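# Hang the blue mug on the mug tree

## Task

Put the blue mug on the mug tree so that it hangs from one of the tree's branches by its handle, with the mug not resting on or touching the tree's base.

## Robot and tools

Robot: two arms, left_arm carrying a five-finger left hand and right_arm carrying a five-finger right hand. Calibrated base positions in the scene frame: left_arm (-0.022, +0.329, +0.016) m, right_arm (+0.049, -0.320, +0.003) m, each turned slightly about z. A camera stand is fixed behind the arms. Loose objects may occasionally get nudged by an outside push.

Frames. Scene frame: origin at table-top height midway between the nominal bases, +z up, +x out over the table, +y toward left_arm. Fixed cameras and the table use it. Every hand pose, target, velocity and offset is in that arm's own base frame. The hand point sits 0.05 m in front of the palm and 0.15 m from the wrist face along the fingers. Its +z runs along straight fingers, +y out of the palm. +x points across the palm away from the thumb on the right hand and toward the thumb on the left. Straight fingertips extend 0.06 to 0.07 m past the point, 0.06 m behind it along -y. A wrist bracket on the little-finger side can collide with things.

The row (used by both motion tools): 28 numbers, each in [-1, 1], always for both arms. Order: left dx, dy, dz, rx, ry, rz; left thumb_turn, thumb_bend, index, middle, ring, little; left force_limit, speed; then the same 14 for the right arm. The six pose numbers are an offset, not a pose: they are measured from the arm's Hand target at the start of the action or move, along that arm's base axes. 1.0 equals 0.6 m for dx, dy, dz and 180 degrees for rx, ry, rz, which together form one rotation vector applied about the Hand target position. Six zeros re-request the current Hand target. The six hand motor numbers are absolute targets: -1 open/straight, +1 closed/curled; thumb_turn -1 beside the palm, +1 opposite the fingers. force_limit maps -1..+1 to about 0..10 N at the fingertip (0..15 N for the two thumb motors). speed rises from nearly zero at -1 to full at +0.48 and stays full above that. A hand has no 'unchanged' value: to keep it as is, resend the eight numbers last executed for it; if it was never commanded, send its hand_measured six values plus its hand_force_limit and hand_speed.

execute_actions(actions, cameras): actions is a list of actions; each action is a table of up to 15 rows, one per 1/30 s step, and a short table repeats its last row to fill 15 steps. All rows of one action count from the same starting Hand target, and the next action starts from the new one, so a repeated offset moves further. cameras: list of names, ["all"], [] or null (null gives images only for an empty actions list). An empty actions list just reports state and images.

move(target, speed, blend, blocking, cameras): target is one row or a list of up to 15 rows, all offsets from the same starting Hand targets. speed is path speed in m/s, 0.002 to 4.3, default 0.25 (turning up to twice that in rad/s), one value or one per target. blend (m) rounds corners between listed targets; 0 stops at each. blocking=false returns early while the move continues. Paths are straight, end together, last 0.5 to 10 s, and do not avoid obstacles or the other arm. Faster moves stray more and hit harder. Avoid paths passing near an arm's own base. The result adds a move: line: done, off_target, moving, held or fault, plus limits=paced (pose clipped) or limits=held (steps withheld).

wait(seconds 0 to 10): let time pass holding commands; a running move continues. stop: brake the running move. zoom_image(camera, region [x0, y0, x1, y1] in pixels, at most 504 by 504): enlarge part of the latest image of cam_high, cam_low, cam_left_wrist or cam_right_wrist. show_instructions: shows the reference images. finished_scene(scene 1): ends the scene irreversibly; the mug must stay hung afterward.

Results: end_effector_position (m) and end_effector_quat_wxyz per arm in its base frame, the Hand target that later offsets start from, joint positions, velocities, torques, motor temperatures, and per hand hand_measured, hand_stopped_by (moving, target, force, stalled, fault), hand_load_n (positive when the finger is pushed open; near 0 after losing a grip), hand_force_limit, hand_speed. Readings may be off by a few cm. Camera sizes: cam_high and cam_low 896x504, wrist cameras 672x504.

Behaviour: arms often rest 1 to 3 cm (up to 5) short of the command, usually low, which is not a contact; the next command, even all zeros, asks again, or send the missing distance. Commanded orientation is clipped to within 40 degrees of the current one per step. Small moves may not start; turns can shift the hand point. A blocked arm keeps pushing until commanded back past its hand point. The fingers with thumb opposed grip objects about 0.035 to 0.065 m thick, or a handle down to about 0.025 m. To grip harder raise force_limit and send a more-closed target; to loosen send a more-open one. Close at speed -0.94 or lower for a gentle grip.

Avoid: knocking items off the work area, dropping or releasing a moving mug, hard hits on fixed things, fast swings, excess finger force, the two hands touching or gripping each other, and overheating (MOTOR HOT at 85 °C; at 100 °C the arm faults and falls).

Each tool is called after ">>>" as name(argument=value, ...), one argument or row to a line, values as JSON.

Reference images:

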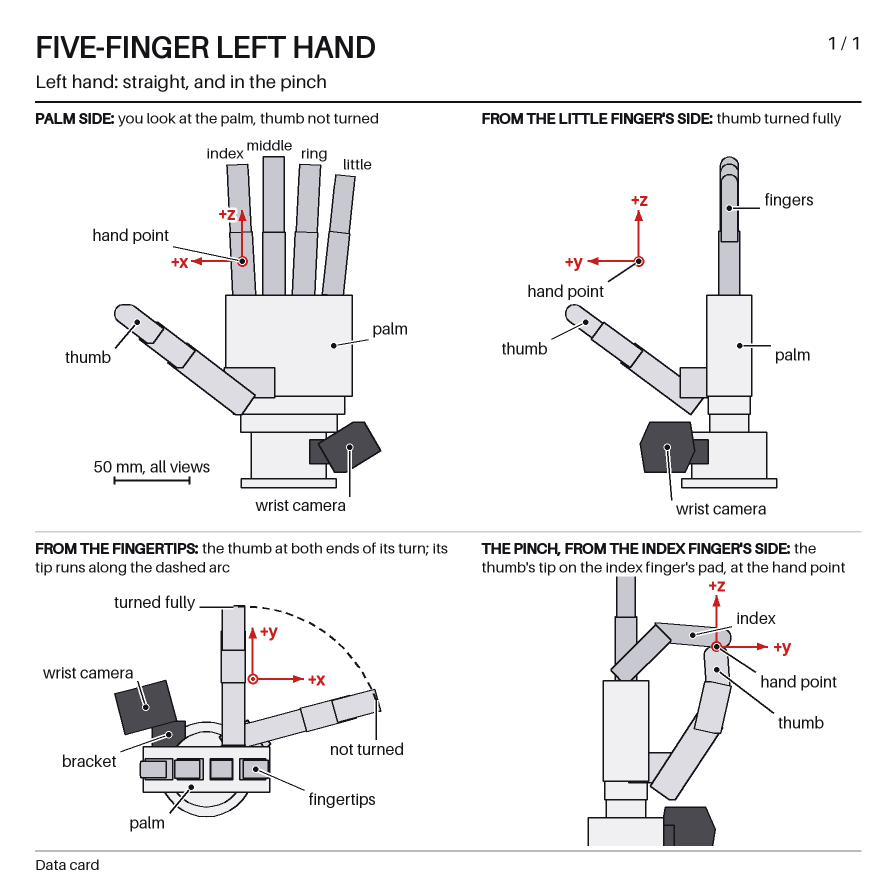

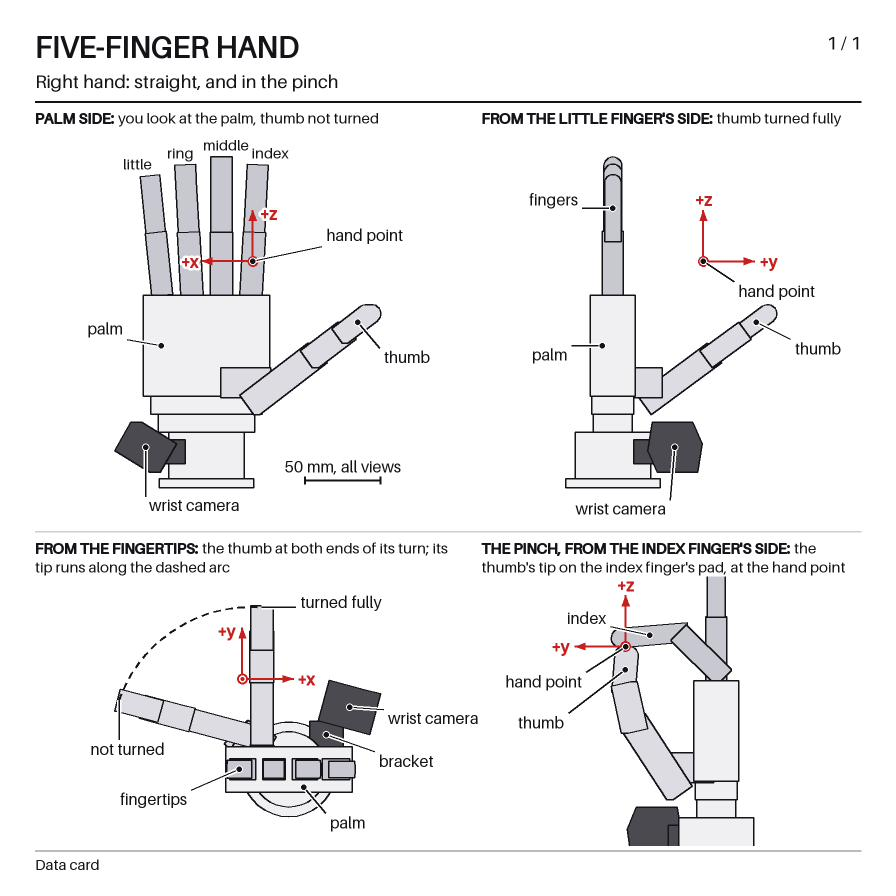

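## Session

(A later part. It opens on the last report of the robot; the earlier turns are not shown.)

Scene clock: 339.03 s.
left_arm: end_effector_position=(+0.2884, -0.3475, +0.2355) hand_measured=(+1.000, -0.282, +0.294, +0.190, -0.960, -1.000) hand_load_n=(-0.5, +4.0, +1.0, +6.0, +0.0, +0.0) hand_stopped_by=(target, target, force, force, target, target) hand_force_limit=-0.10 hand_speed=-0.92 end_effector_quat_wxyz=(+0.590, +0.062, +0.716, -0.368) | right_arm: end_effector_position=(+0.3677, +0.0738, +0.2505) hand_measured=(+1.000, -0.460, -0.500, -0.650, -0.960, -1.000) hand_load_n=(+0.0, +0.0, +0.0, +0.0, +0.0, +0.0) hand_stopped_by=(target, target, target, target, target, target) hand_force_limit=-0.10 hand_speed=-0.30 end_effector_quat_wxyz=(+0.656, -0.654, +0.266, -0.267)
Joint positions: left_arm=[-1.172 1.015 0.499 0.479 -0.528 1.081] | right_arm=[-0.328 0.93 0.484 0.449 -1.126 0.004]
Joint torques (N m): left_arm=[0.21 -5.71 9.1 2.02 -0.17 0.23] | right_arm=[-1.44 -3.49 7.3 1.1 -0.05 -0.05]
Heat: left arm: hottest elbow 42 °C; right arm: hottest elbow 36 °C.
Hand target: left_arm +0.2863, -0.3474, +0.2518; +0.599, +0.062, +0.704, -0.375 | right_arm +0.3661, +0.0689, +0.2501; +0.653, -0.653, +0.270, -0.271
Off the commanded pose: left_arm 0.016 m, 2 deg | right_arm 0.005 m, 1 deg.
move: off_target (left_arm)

>>> move(
  target=[0, 0, -0.025, 0, 0, 0, 1, -0.28, 0.5, 0.4, -0.96, -1, -0.1, -0.92, 0, 0, 0, 0, 0, 0, 1, -0.46, -0.5, -0.65, -0.96, -1, -0.1, -0.3],
  speed=0.04,
  cameras=["cam_high", "cam_low", "cam_left_wrist"],
)

>>> zoom_image(
  camera="cam_left_wrist",
  region=[225, 115, 345, 225],
)

>>> zoom_image(
  camera="cam_low",
  region=[500, 195, 560, 245],
)

>>> zoom_image(
  camera="cam_high",
  region=[380, 140, 440, 200],
)

Scene clock: 341.37 s.
left_arm: end_effector_position=(+0.2870, -0.3431, +0.2258) hand_measured=(+1.000, -0.282, +0.294, +0.190, -0.960, -1.000) hand_load_n=(-1.0, +4.5, +3.0, +4.5, +0.0, +0.0) hand_stopped_by=(target, target, force, force, target, target) hand_force_limit=-0.10 hand_speed=-0.92 end_effector_quat_wxyz=(+0.591, +0.061, +0.716, -0.366) | right_arm: end_effector_position=(+0.3677, +0.0738, +0.2505) hand_measured=(+1.000, -0.460, -0.500, -0.650, -0.960, -1.000) hand_load_n=(+0.0, +0.0, +0.0, +0.0, -0.5, +0.0) hand_stopped_by=(target, target, target, target, target, target) hand_force_limit=-0.10 hand_speed=-0.30 end_effector_quat_wxyz=(+0.656, -0.654, +0.266, -0.267)
Joint positions: left_arm=[-1.172 1.021 0.473 0.509 -0.531 1.081] | right_arm=[-0.328 0.93 0.484 0.449 -1.126 0.004]
Joint torques (N m): left_arm=[0.5 -3.78 8.68 2.54 -0.04 0.23] | right_arm=[-1.38 -3.55 7.27 1.1 -0.05 -0.04]
Heat: left arm: hottest elbow 41 °C; right arm: hottest elbow 36 °C.
Hand target: left_arm +0.2862, -0.3474, +0.2367; +0.599, +0.062, +0.704, -0.375 | right_arm +0.3661, +0.0689, +0.2501; +0.653, -0.653, +0.270, -0.271
Off the commanded pose: left_arm 0.012 m, 2 deg | right_arm 0.005 m, 1 deg.
move: off_target (left_arm)
Images, in order (width x height): cam_high 896x504, cam_low 896x504, cam_left_wrist 672x504.

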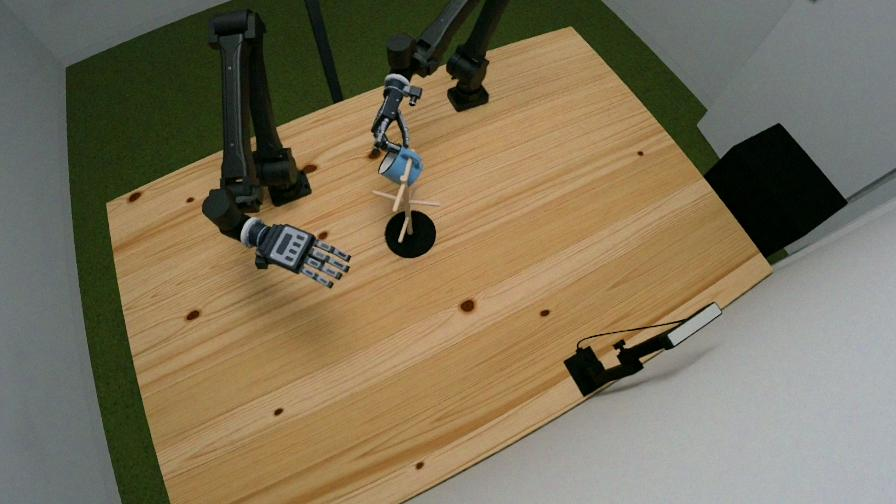

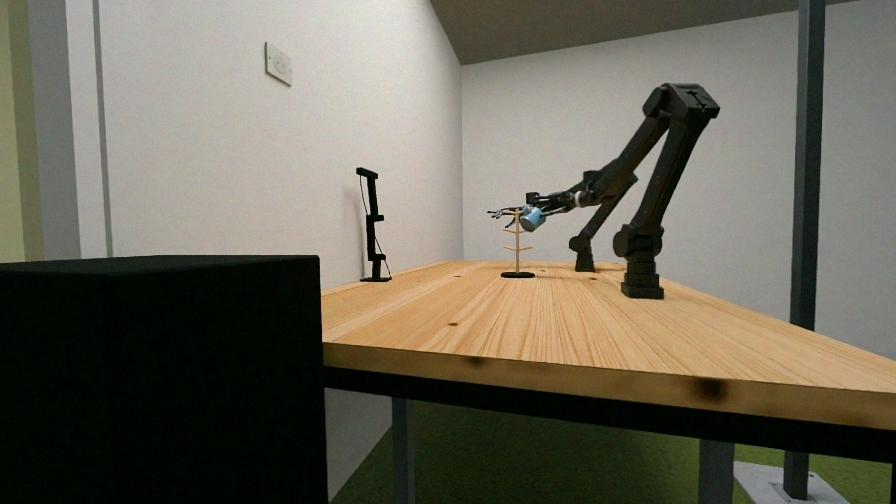

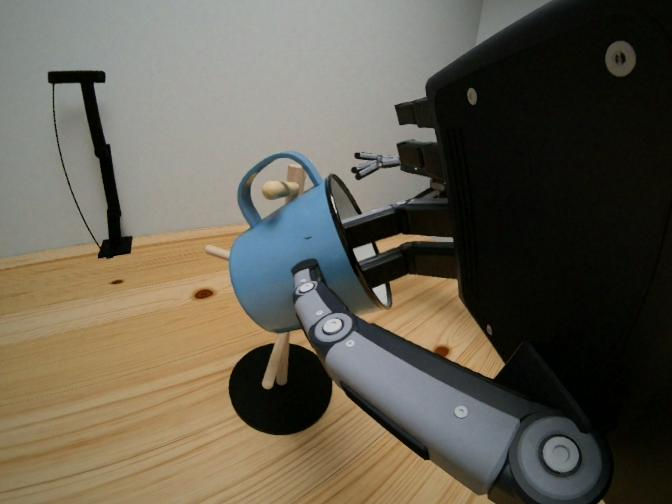

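Scaled by 4.200 from the camera's 672x504 image, which has a finer 960x720 frame.

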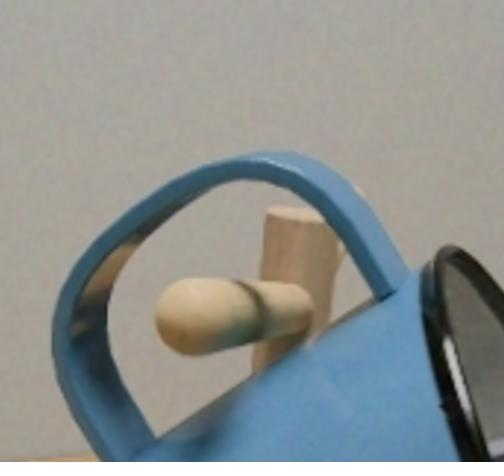

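Scaled by 8.400 from the camera's 896x504 image, which has a finer 1280x720 frame.

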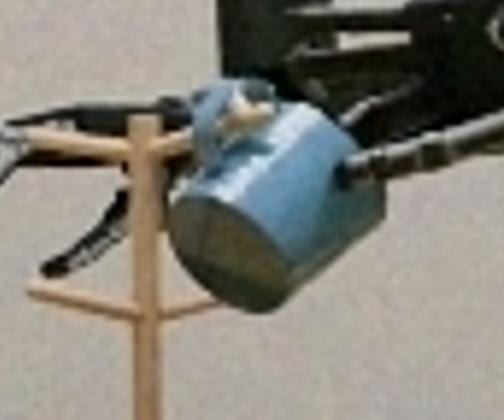

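Scaled by 8.400 from the camera's 896x504 image, which has a finer 1280x720 frame.

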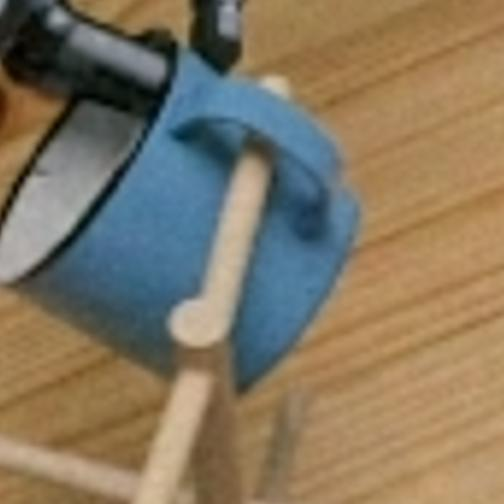

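>>> move(
  target=[0.012, -0.008, -0.015, 0, 0, 0, 1, -0.28, 0.5, 0.4, -0.96, -1, -0.1, -0.92, 0, 0, 0, 0, 0, 0, 1, -0.46, -0.5, -0.65, -0.96, -1, -0.1, -0.3],
  speed=0.04,
)

Scene clock: 343.90 s.
left_arm: end_effector_position=(+0.2890, -0.3517, +0.2167) hand_measured=(+1.000, -0.282, +0.294, +0.190, -0.960, -1.000) hand_load_n=(-1.0, +4.0, +3.0, +4.5, -0.5, +0.0) hand_stopped_by=(target, target, force, force, target, target) hand_force_limit=-0.10 hand_speed=-0.92 end_effector_quat_wxyz=(+0.589, +0.065, +0.716, -0.370) | right_arm: end_effector_position=(+0.3677, +0.0738, +0.2505) hand_measured=(+1.000, -0.460, -0.500, -0.650, -0.960, -1.000) hand_load_n=(+0.0, +0.0, +0.0, -0.5, +0.0, +0.0) hand_stopped_by=(target, target, target, target, target, target) hand_force_limit=-0.10 hand_speed=-0.30 end_effector_quat_wxyz=(+0.656, -0.654, +0.266, -0.267)
Joint positions: left_arm=[-1.172 1.068 0.473 0.557 -0.521 1.081] | right_arm=[-0.328 0.93 0.484 0.449 -1.126 0.004]
Joint torques (N m): left_arm=[1.79 -4.25 8.87 2.89 0.25 0.21] | right_arm=[-1.55 -3.55 7.25 1.1 -0.06 -0.04]
Heat: left arm: hottest elbow 41 °C; right arm: hottest elbow 36 °C.
Hand target: left_arm +0.2934, -0.3522, +0.2277; +0.599, +0.062, +0.705, -0.375 | right_arm +0.3661, +0.0689, +0.2501; +0.653, -0.653, +0.270, -0.271
Off the commanded pose: left_arm 0.012 m, 2 deg | right_arm 0.005 m, 1 deg.
move: off_target (left_arm)

>>> move(
  target=[0.003, 0.006, -0.0167, 0, 0, 0, 1, -0.28, 0.5, 0.4, -0.96, -1, -0.1, -0.92, 0, 0, 0, 0, 0, 0, 1, -0.46, -0.5, -0.65, -0.96, -1, -0.1, -0.3],
  speed=0.04,
  cameras=["cam_high", "cam_low", "cam_left_wrist"],
)

>>> zoom_image(
  camera="cam_left_wrist",
  region=[225, 115, 345, 225],
)

>>> zoom_image(
  camera="cam_low",
  region=[500, 195, 560, 245],
)

>>> zoom_image(
  camera="cam_high",
  region=[380, 140, 440, 200],
)

Scene clock: 345.70 s.
left_arm: end_effector_position=(+0.2909, -0.3494, +0.2127) hand_measured=(+1.000, -0.282, +0.294, +0.190, -0.960, -1.000) hand_load_n=(-1.0, +4.5, +3.0, +3.5, +0.0, +0.0) hand_stopped_by=(target, target, force, force, target, target) hand_force_limit=-0.10 hand_speed=-0.92 end_effector_quat_wxyz=(+0.592, +0.063, +0.711, -0.374) | right_arm: end_effector_position=(+0.3677, +0.0738, +0.2505) hand_measured=(+1.000, -0.460, -0.500, -0.650, -0.960, -1.000) hand_load_n=(+0.0, +0.0, +0.0, +0.0, +0.0, +0.0) hand_stopped_by=(target, target, target, target, target, target) hand_force_limit=-0.10 hand_speed=-0.30 end_effector_quat_wxyz=(+0.656, -0.654, +0.266, -0.267)
Joint positions: left_arm=[-1.163 1.079 0.455 0.6 -0.511 1.085] | right_arm=[-0.328 0.93 0.484 0.449 -1.126 0.004]
Joint torques (N m): left_arm=[2.78 -3.37 8.21 2.52 0.32 0.19] | right_arm=[-1.44 -3.43 7.3 1.11 -0.06 -0.06]
Heat: left arm: hottest elbow 41 °C; right arm: hottest elbow 36 °C.
Hand target: left_arm +0.2952, -0.3486, +0.2179; +0.599, +0.062, +0.704, -0.375 | right_arm +0.3661, +0.0689, +0.2501; +0.653, -0.653, +0.270, -0.271
Off the commanded pose: left_arm 0.007 m, 1 deg | right_arm 0.005 m, 1 deg.
move: done
Images, in order (width x height): cam_high 896x504, cam_low 896x504, cam_left_wrist 672x504.

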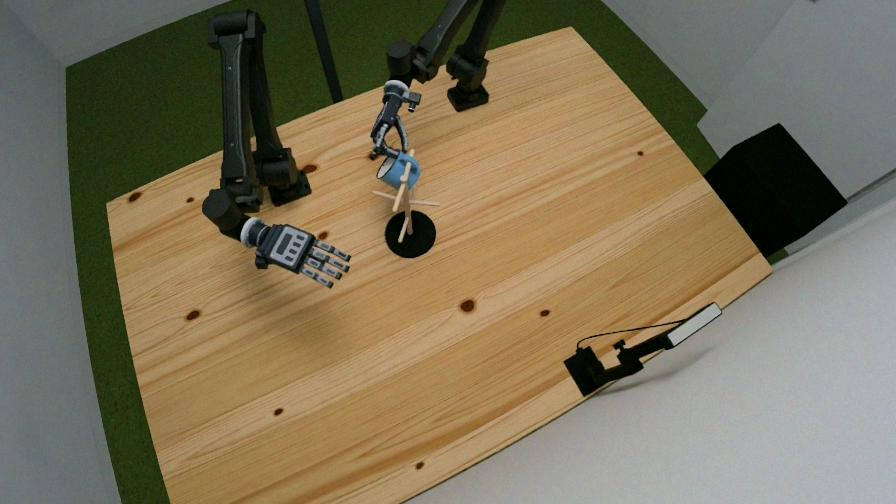

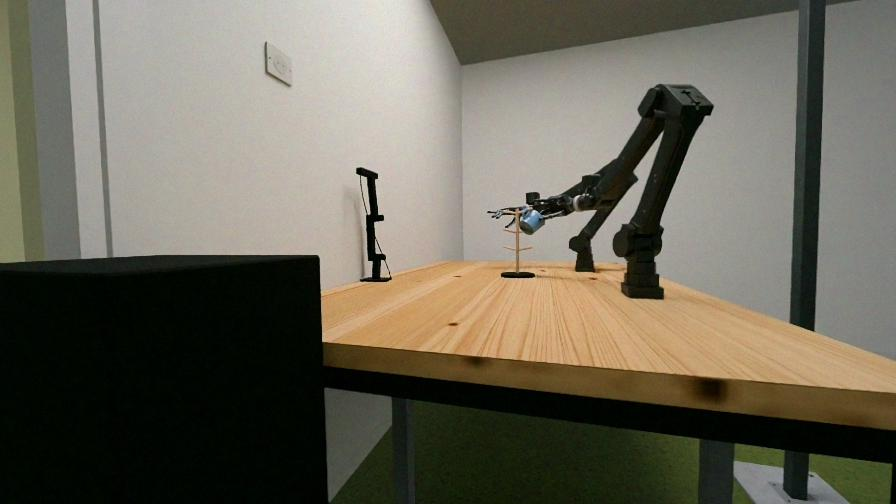

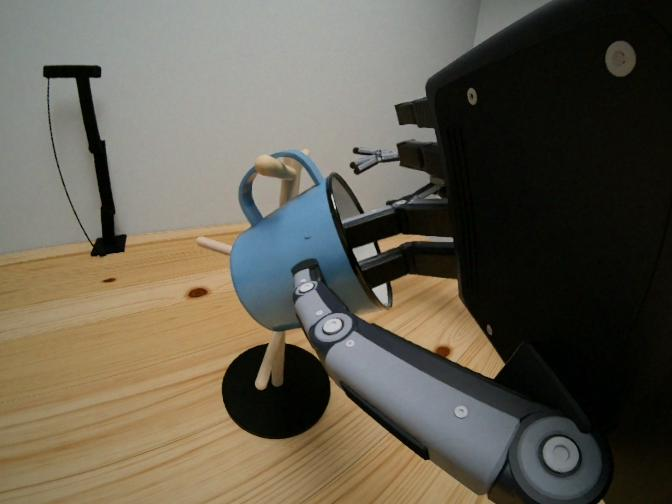

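Scaled by 4.200 from the camera's 672x504 image, which has a finer 960x720 frame.

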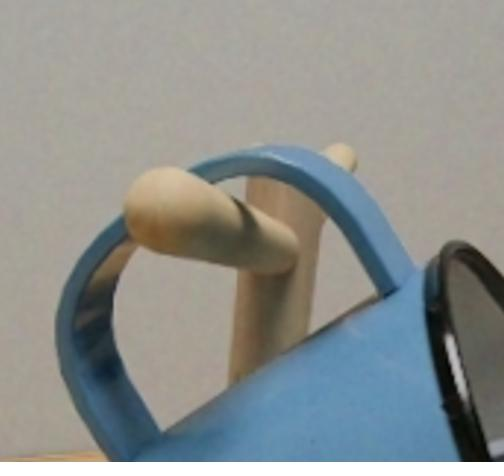

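Scaled by 8.400 from the camera's 896x504 image, which has a finer 1280x720 frame.

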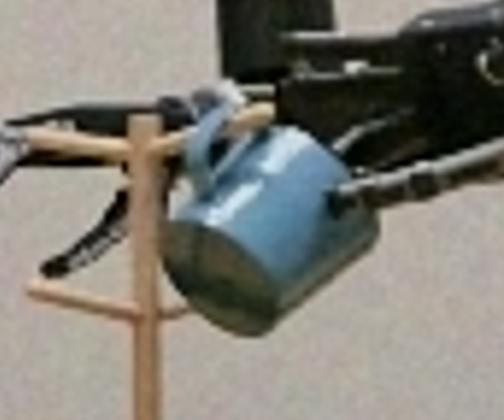

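Scaled by 8.400 from the camera's 896x504 image, which has a finer 1280x720 frame.

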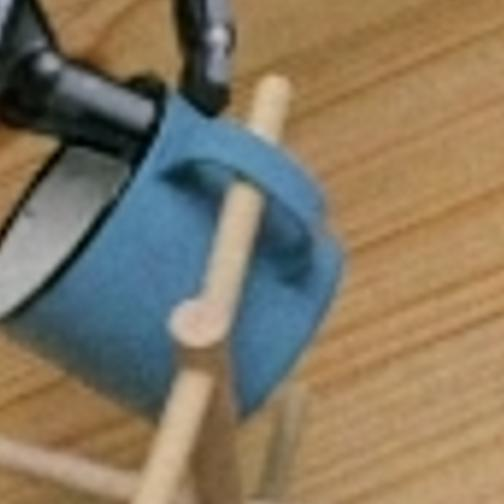

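>>> move(
  target=[0, 0.002, -0.0167, 0, 0, 0, 1, -0.28, 0.5, 0.4, -0.96, -1, -0.1, -0.92, 0, 0, 0, 0, 0, 0, 1, -0.46, -0.5, -0.65, -0.96, -1, -0.1, -0.3],
  speed=0.04,
  cameras=["cam_left_wrist", "cam_low"],
)

>>> zoom_image(
  camera="cam_left_wrist",
  region=[225, 115, 345, 225],
)

>>> zoom_image(
  camera="cam_low",
  region=[500, 195, 560, 245],
)

Scene clock: 347.50 s.
left_arm: end_effector_position=(+0.2925, -0.3491, +0.2104) hand_measured=(+1.000, -0.282, +0.294, +0.190, -0.960, -1.000) hand_load_n=(-1.0, +4.0, +3.5, +3.0, +0.0, +0.0) hand_stopped_by=(target, target, force, force, target, target) hand_force_limit=-0.10 hand_speed=-0.92 end_effector_quat_wxyz=(+0.597, +0.062, +0.706, -0.376) | right_arm: end_effector_position=(+0.3677, +0.0738, +0.2505) hand_measured=(+1.000, -0.460, -0.500, -0.650, -0.960, -1.000) hand_load_n=(+0.0, +0.0, -0.5, +0.0, +0.0, +0.0) hand_stopped_by=(target, target, target, target, target, target) hand_force_limit=-0.10 hand_speed=-0.30 end_effector_quat_wxyz=(+0.656, -0.654, +0.266, -0.267)
Joint positions: left_arm=[-1.16 1.096 0.443 0.649 -0.509 1.095] | right_arm=[-0.328 0.93 0.484 0.449 -1.126 0.004]
Joint torques (N m): left_arm=[2.02 -2.61 7.43 2.25 0.31 0.12] | right_arm=[-1.38 -3.49 7.28 1.09 -0.06 -0.04]
Heat: left arm: hottest elbow 41 °C; right arm: hottest elbow 36 °C.
Hand target: left_arm +0.2953, -0.3473, +0.2078; +0.600, +0.062, +0.704, -0.375 | right_arm +0.3661, +0.0689, +0.2501; +0.653, -0.653, +0.270, -0.271
Off the commanded pose: left_arm 0.004 m, 0 deg | right_arm 0.005 m, 1 deg.
move: done
Images, in order (width x height): cam_low 896x504, cam_left_wrist 672x504.

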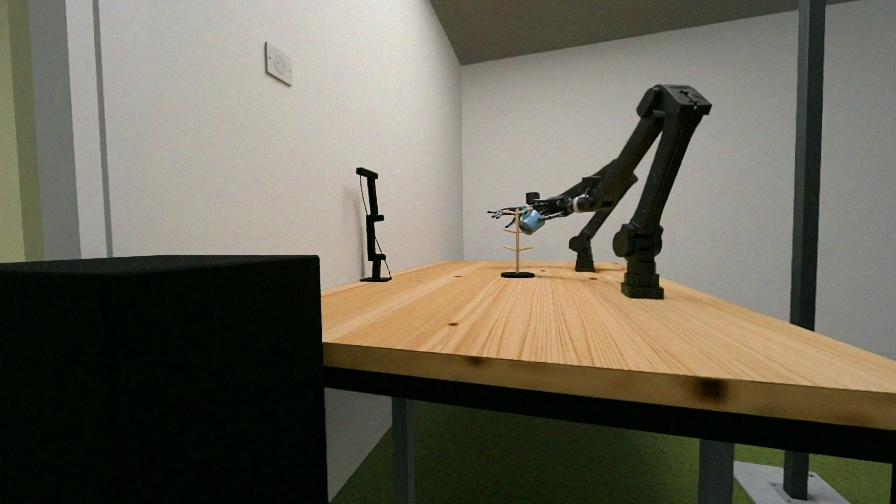

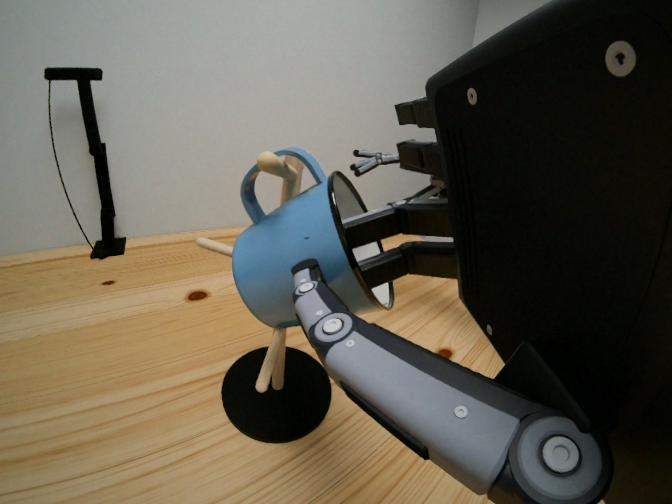

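Scaled by 4.200 from the camera's 672x504 image, which has a finer 960x720 frame.

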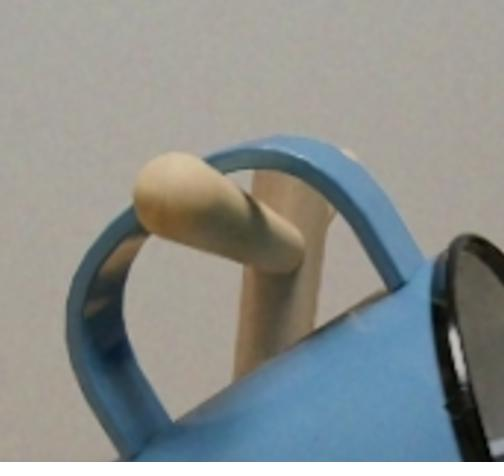

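Scaled by 8.400 from the camera's 896x504 image, which has a finer 1280x720 frame.

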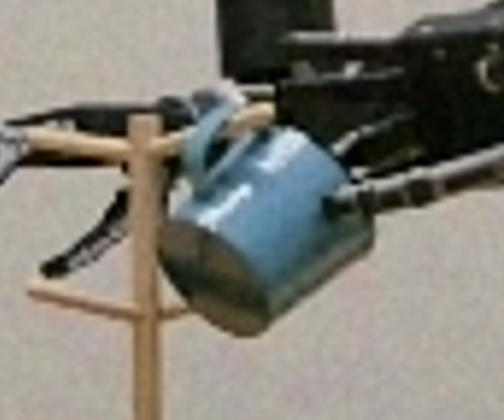

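>>> move(
  target=[-0.003, 0, -0.0133, 0, 0, 0, 1, -0.28, 0.5, 0.4, -0.96, -1, -0.1, -0.92, 0, 0, 0, 0, 0, 0, 1, -0.46, -0.5, -0.65, -0.96, -1, -0.1, -0.3],
  speed=0.04,
  cameras=["cam_left_wrist", "cam_low", "cam_high"],
)

>>> zoom_image(
  camera="cam_left_wrist",
  region=[225, 115, 345, 225],
)

>>> zoom_image(
  camera="cam_low",
  region=[500, 195, 560, 245],
)

>>> zoom_image(
  camera="cam_high",
  region=[380, 140, 440, 200],
)

Scene clock: 350.43 s.
left_arm: end_effector_position=(+0.2931, -0.3493, +0.2090) hand_measured=(+1.000, -0.282, +0.294, +0.190, -0.960, -1.000) hand_load_n=(-2.0, +4.0, +3.5, +2.5, +0.0, +0.0) hand_stopped_by=(target, target, force, force, target, target) hand_force_limit=-0.10 hand_speed=-0.92 end_effector_quat_wxyz=(+0.602, +0.061, +0.700, -0.379) | right_arm: end_effector_position=(+0.3677, +0.0738, +0.2505) hand_measured=(+1.000, -0.460, -0.500, -0.650, -0.960, -1.000) hand_load_n=(+0.0, +0.0, -0.5, +0.0, +0.0, +0.0) hand_stopped_by=(target, target, target, target, target, target) hand_force_limit=-0.10 hand_speed=-0.30 end_effector_quat_wxyz=(+0.656, -0.654, +0.266, -0.267)
Joint positions: left_arm=[-1.16 1.111 0.434 0.69 -0.51 1.103] | right_arm=[-0.328 0.93 0.484 0.449 -1.126 0.004]
Joint torques (N m): left_arm=[2.02 -2.55 7.01 1.98 0.07 0.03] | right_arm=[-1.55 -3.49 7.25 1.14 -0.06 -0.05]
Heat: left arm: hottest elbow 40 °C; right arm: hottest elbow 36 °C.
Hand target: left_arm +0.2935, -0.3473, +0.1997; +0.599, +0.062, +0.704, -0.375 | right_arm +0.3661, +0.0689, +0.2501; +0.653, -0.653, +0.270, -0.271
Off the commanded pose: left_arm 0.009 m, 1 deg | right_arm 0.005 m, 1 deg.
move: done
Images, in order (width x height): cam_high 896x504, cam_low 896x504, cam_left_wrist 672x504.

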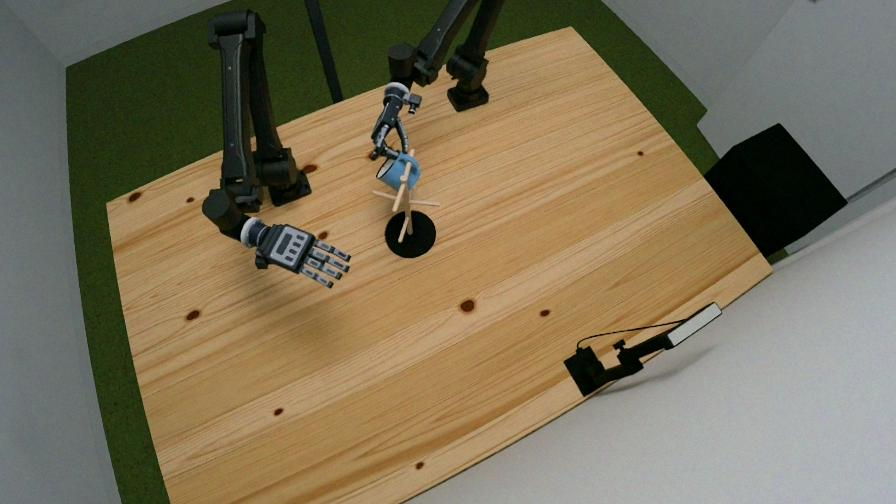

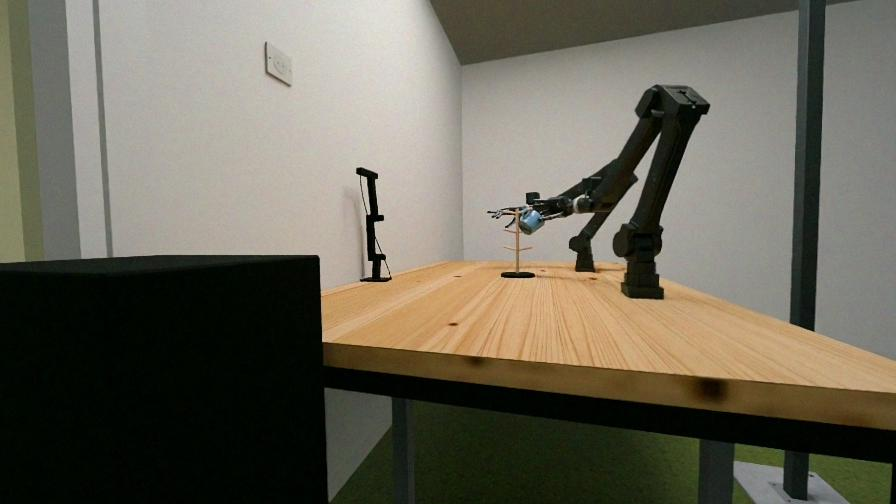

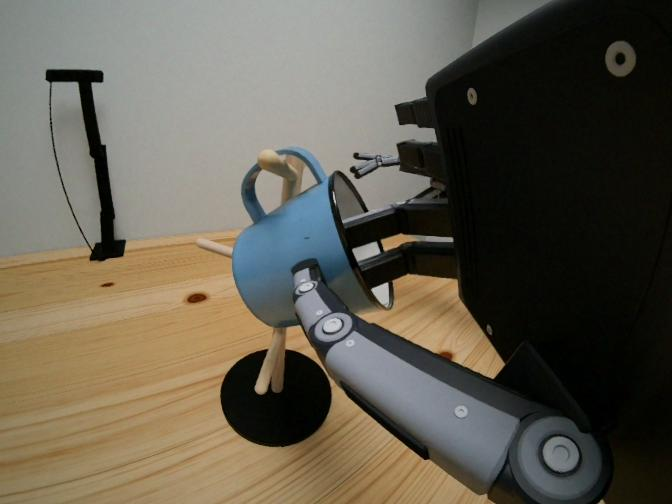

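Scaled by 4.200 from the camera's 672x504 image, which has a finer 960x720 frame.

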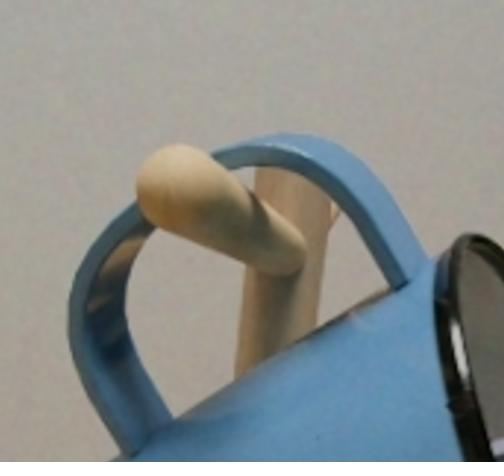

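Scaled by 8.400 from the camera's 896x504 image, which has a finer 1280x720 frame.

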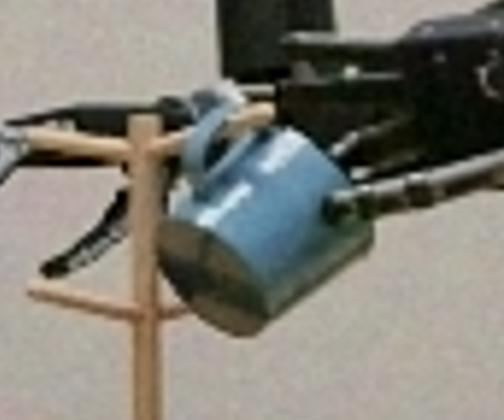

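Scaled by 8.400 from the camera's 896x504 image, which has a finer 1280x720 frame.

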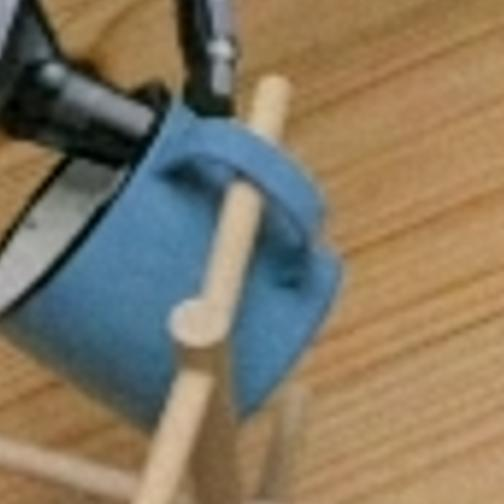

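>>> move(
  target=[0, 0, 0.0167, 0, 0, 0, 1, -0.28, 0.5, 0.4, -0.96, -1, -0.1, -0.92, 0, 0, 0, 0, 0, 0, 1, -0.46, -0.5, -0.65, -0.96, -1, -0.1, -0.3],
  speed=0.04,
)

Scene clock: 356.23 s.
left_arm: end_effector_position=(+0.2926, -0.3477, +0.2083) hand_measured=(+1.000, -0.282, +0.294, +0.190, -0.960, -1.000) hand_load_n=(-2.5, +4.0, +2.5, +3.5, +0.0, +0.0) hand_stopped_by=(target, target, force, force, target, target) hand_force_limit=-0.10 hand_speed=-0.92 end_effector_quat_wxyz=(+0.601, +0.064, +0.703, -0.375) | right_arm: end_effector_position=(+0.3677, +0.0738, +0.2505) hand_measured=(+1.000, -0.460, -0.500, -0.650, -0.960, -1.000) hand_load_n=(+0.0, +0.0, -0.5, +0.0, +0.0, +0.0) hand_stopped_by=(target, target, target, target, target, target) hand_force_limit=-0.10 hand_speed=-0.30 end_effector_quat_wxyz=(+0.656, -0.654, +0.266, -0.267)
Joint positions: left_arm=[-1.16 1.103 0.434 0.673 -0.511 1.105] | right_arm=[-0.328 0.93 0.484 0.449 -1.126 0.004]
Joint torques (N m): left_arm=[2.26 -3.84 8.35 1.21 0.1 0.07] | right_arm=[-1.49 -3.6 7.25 1.1 -0.05 -0.05]
Heat: left arm: hottest elbow 40 °C; right arm: hottest elbow 36 °C.
Hand target: left_arm +0.2935, -0.3473, +0.2096; +0.599, +0.062, +0.705, -0.375 | right_arm +0.3661, +0.0689, +0.2501; +0.653, -0.653, +0.270, -0.271
Off the commanded pose: left_arm 0.002 m, 0 deg | right_arm 0.005 m, 1 deg.
move: done

>>> move(
  target=[0, 0, 0, 0, 0, 0, 1, -0.28, 0.1, 0.0, -0.96, -1, -0.1, -0.9, 0, 0, 0, 0, 0, 0, 1, -0.46, -0.5, -0.65, -0.96, -1, -0.1, -0.3],
  cameras=["cam_left_wrist", "cam_low", "cam_high"],
)

>>> zoom_image(
  camera="cam_left_wrist",
  region=[225, 115, 465, 345],
)

>>> zoom_image(
  camera="cam_low",
  region=[500, 195, 560, 245],
)

>>> zoom_image(
  camera="cam_high",
  region=[380, 140, 440, 200],
)

Scene clock: 358.67 s.
left_arm: end_effector_position=(+0.2924, -0.3471, +0.2062) hand_measured=(+1.000, -0.280, +0.100, +0.000, -0.960, -1.000) hand_load_n=(+0.0, +0.0, +0.0, +0.0, +0.0, +0.0) hand_stopped_by=(target, target, target, target, target, target) hand_force_limit=-0.10 hand_speed=-0.90 end_effector_quat_wxyz=(+0.599, +0.066, +0.706, -0.372) | right_arm: end_effector_position=(+0.3677, +0.0738, +0.2505) hand_measured=(+1.000, -0.460, -0.500, -0.650, -0.960, -1.000) hand_load_n=(+0.0, +0.0, -0.5, +0.0, +0.0, +0.0) hand_stopped_by=(target, target, target, target, target, target) hand_force_limit=-0.10 hand_speed=-0.30 end_effector_quat_wxyz=(+0.656, -0.654, +0.266, -0.267)
Joint positions: left_arm=[-1.16 1.103 0.434 0.663 -0.511 1.105] | right_arm=[-0.328 0.93 0.484 0.449 -1.126 0.004]
Joint torques (N m): left_arm=[1.73 -4.31 8.27 1.48 0.13 -0.03] | right_arm=[-1.38 -3.43 7.27 1.16 -0.06 -0.05]
Heat: left arm: hottest elbow 40 °C; right arm: hottest elbow 36 °C.
Hand target: left_arm +0.2935, -0.3474, +0.2098; +0.599, +0.062, +0.704, -0.375 | right_arm +0.3661, +0.0689, +0.2501; +0.653, -0.653, +0.270, -0.271
Off the commanded pose: left_arm 0.004 m, 1 deg | right_arm 0.005 m, 1 deg.
move: done
Images, in order (width x height): cam_high 896x504, cam_low 896x504, cam_left_wrist 672x504.

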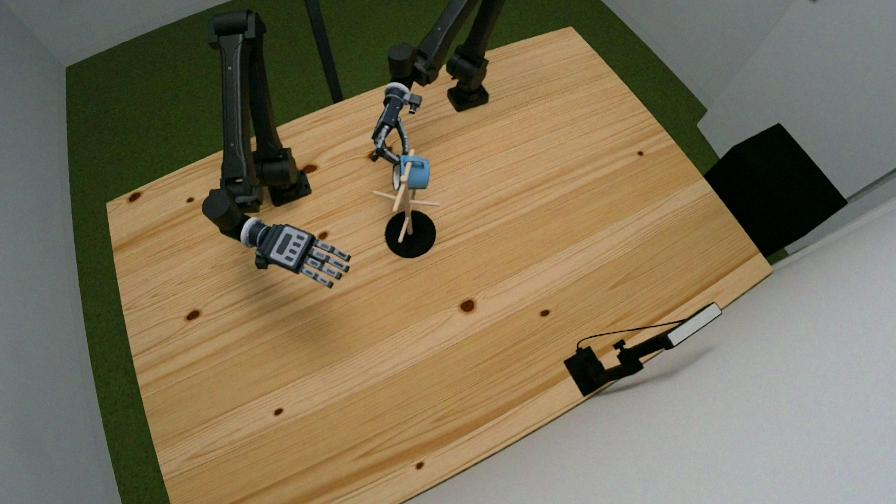

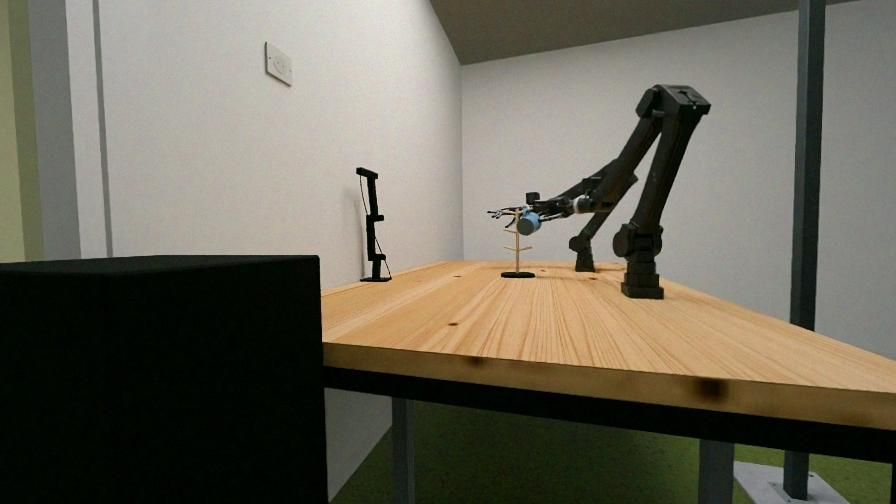

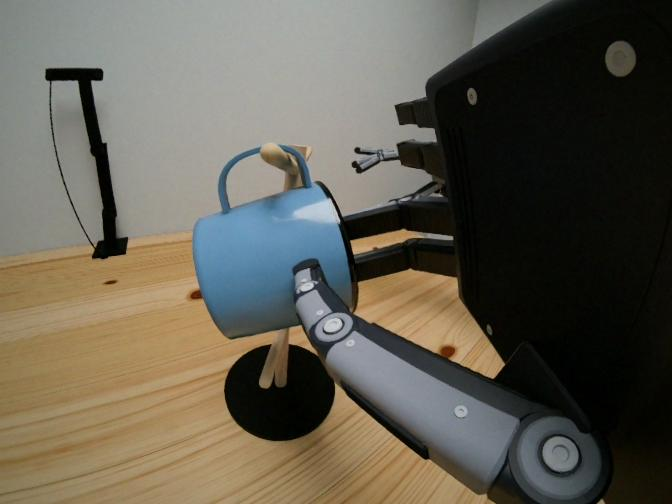

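Scaled by 2.100 from the camera's 672x504 image, which has a finer 960x720 frame.

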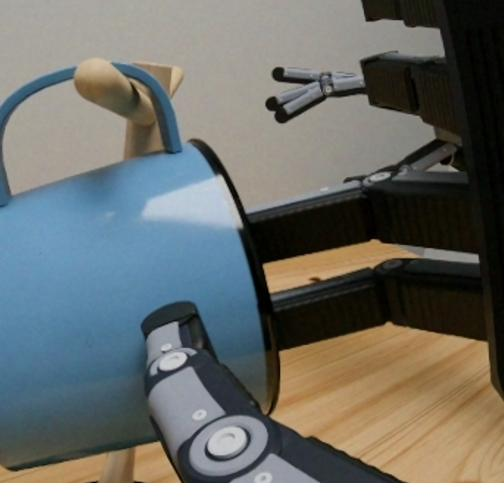

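Scaled by 8.400 from the camera's 896x504 image, which has a finer 1280x720 frame.

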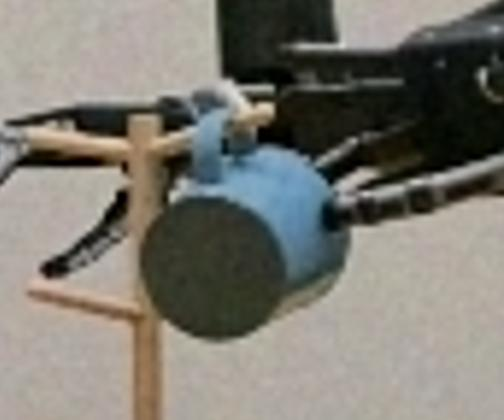

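Scaled by 8.400 from the camera's 896x504 image, which has a finer 1280x720 frame.

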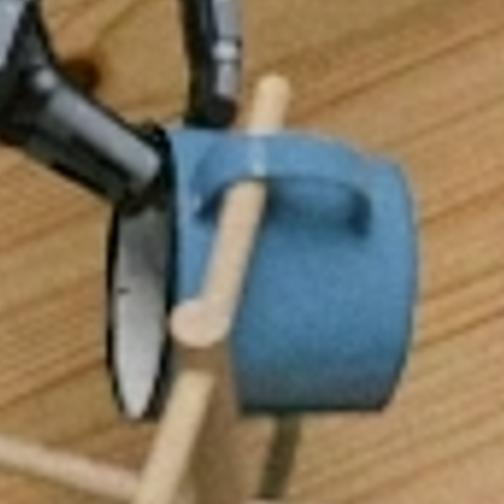

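>>> move(
  target=[0, 0, 0, 0, 0, 0, 1, -0.46, -1, -1, -1, -1, -0.1, -0.75, 0, 0, 0, 0, 0, 0, 1, -0.46, -0.5, -0.65, -0.96, -1, -0.1, -0.3],
  cameras=["cam_left_wrist", "cam_low", "cam_high"],
)

>>> zoom_image(
  camera="cam_left_wrist",
  region=[185, 115, 425, 345],
)

>>> zoom_image(
  camera="cam_high",
  region=[360, 100, 450, 200],
)

Scene clock: 361.97 s.
left_arm: end_effector_position=(+0.2924, -0.3471, +0.2062) hand_measured=(+1.000, -0.460, -1.000, -1.000, -1.000, -1.000) hand_load_n=(+0.5, +0.0, +0.0, +0.0, +0.0, +0.0) hand_stopped_by=(target, target, target, target, target, target) hand_force_limit=-0.10 hand_speed=-0.75 end_effector_quat_wxyz=(+0.599, +0.066, +0.706, -0.372) | right_arm: end_effector_position=(+0.3677, +0.0738, +0.2505) hand_measured=(+1.000, -0.460, -0.500, -0.650, -0.960, -1.000) hand_load_n=(+0.0, +0.0, +0.0, +0.0, -0.5, +0.0) hand_stopped_by=(target, target, target, target, target, target) hand_force_limit=-0.10 hand_speed=-0.30 end_effector_quat_wxyz=(+0.656, -0.654, +0.266, -0.267)
Joint positions: left_arm=[-1.16 1.103 0.434 0.663 -0.511 1.105] | right_arm=[-0.328 0.93 0.484 0.449 -1.126 0.004]
Joint torques (N m): left_arm=[1.03 -4.37 8.38 1.4 0.09 -0.02] | right_arm=[-1.55 -3.49 7.28 1.11 -0.06 -0.05]
Heat: left arm: hottest elbow 39 °C; right arm: hottest elbow 36 °C.
Hand target: left_arm +0.2935, -0.3474, +0.2098; +0.599, +0.062, +0.704, -0.375 | right_arm +0.3661, +0.0689, +0.2501; +0.653, -0.653, +0.270, -0.271
Off the commanded pose: left_arm 0.004 m, 1 deg | right_arm 0.005 m, 1 deg.
move: done
Images, in order (width x height): cam_high 896x504, cam_low 896x504, cam_left_wrist 672x504.

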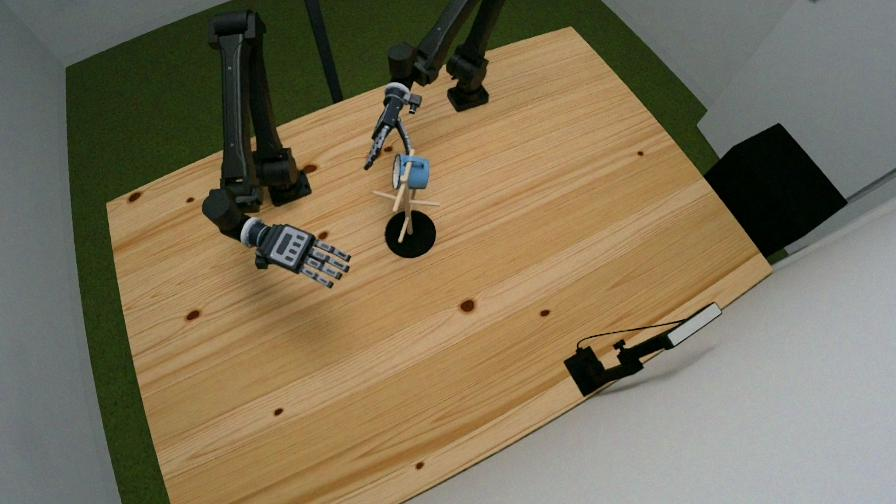

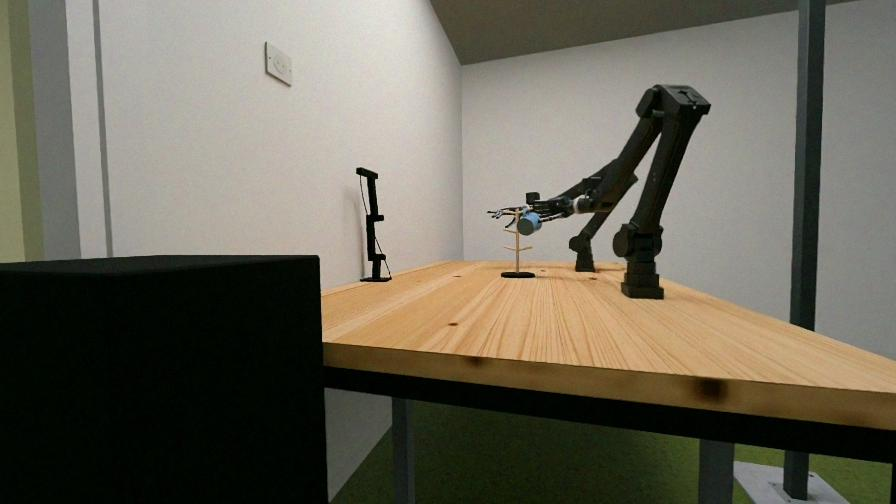

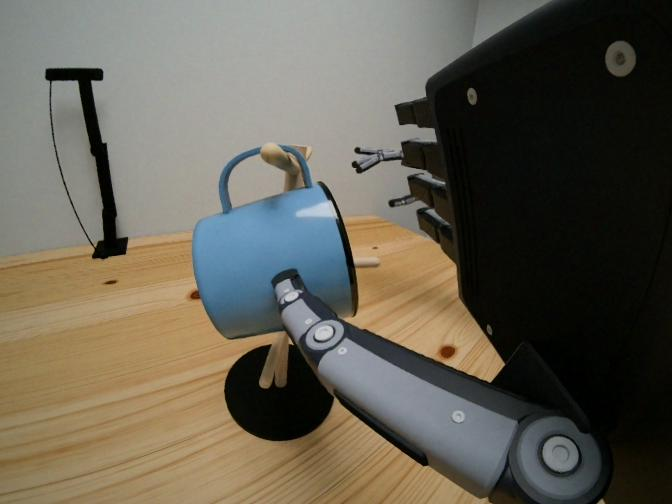

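Scaled by 2.100 from the camera's 672x504 image, which has a finer 960x720 frame.

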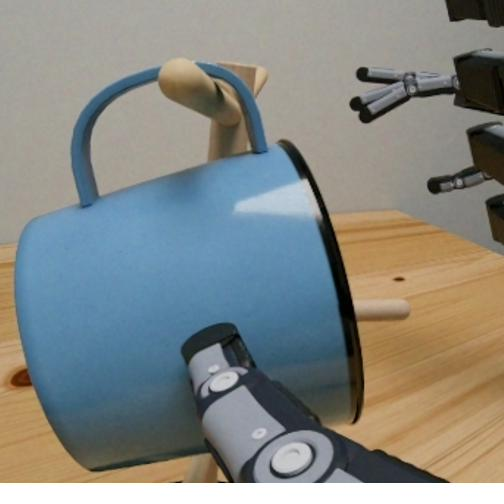

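Scaled by 5.040 from the camera's 896x504 image, which has a finer 1280x720 frame.

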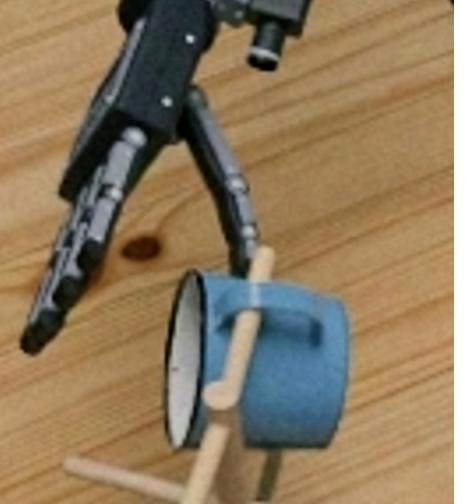

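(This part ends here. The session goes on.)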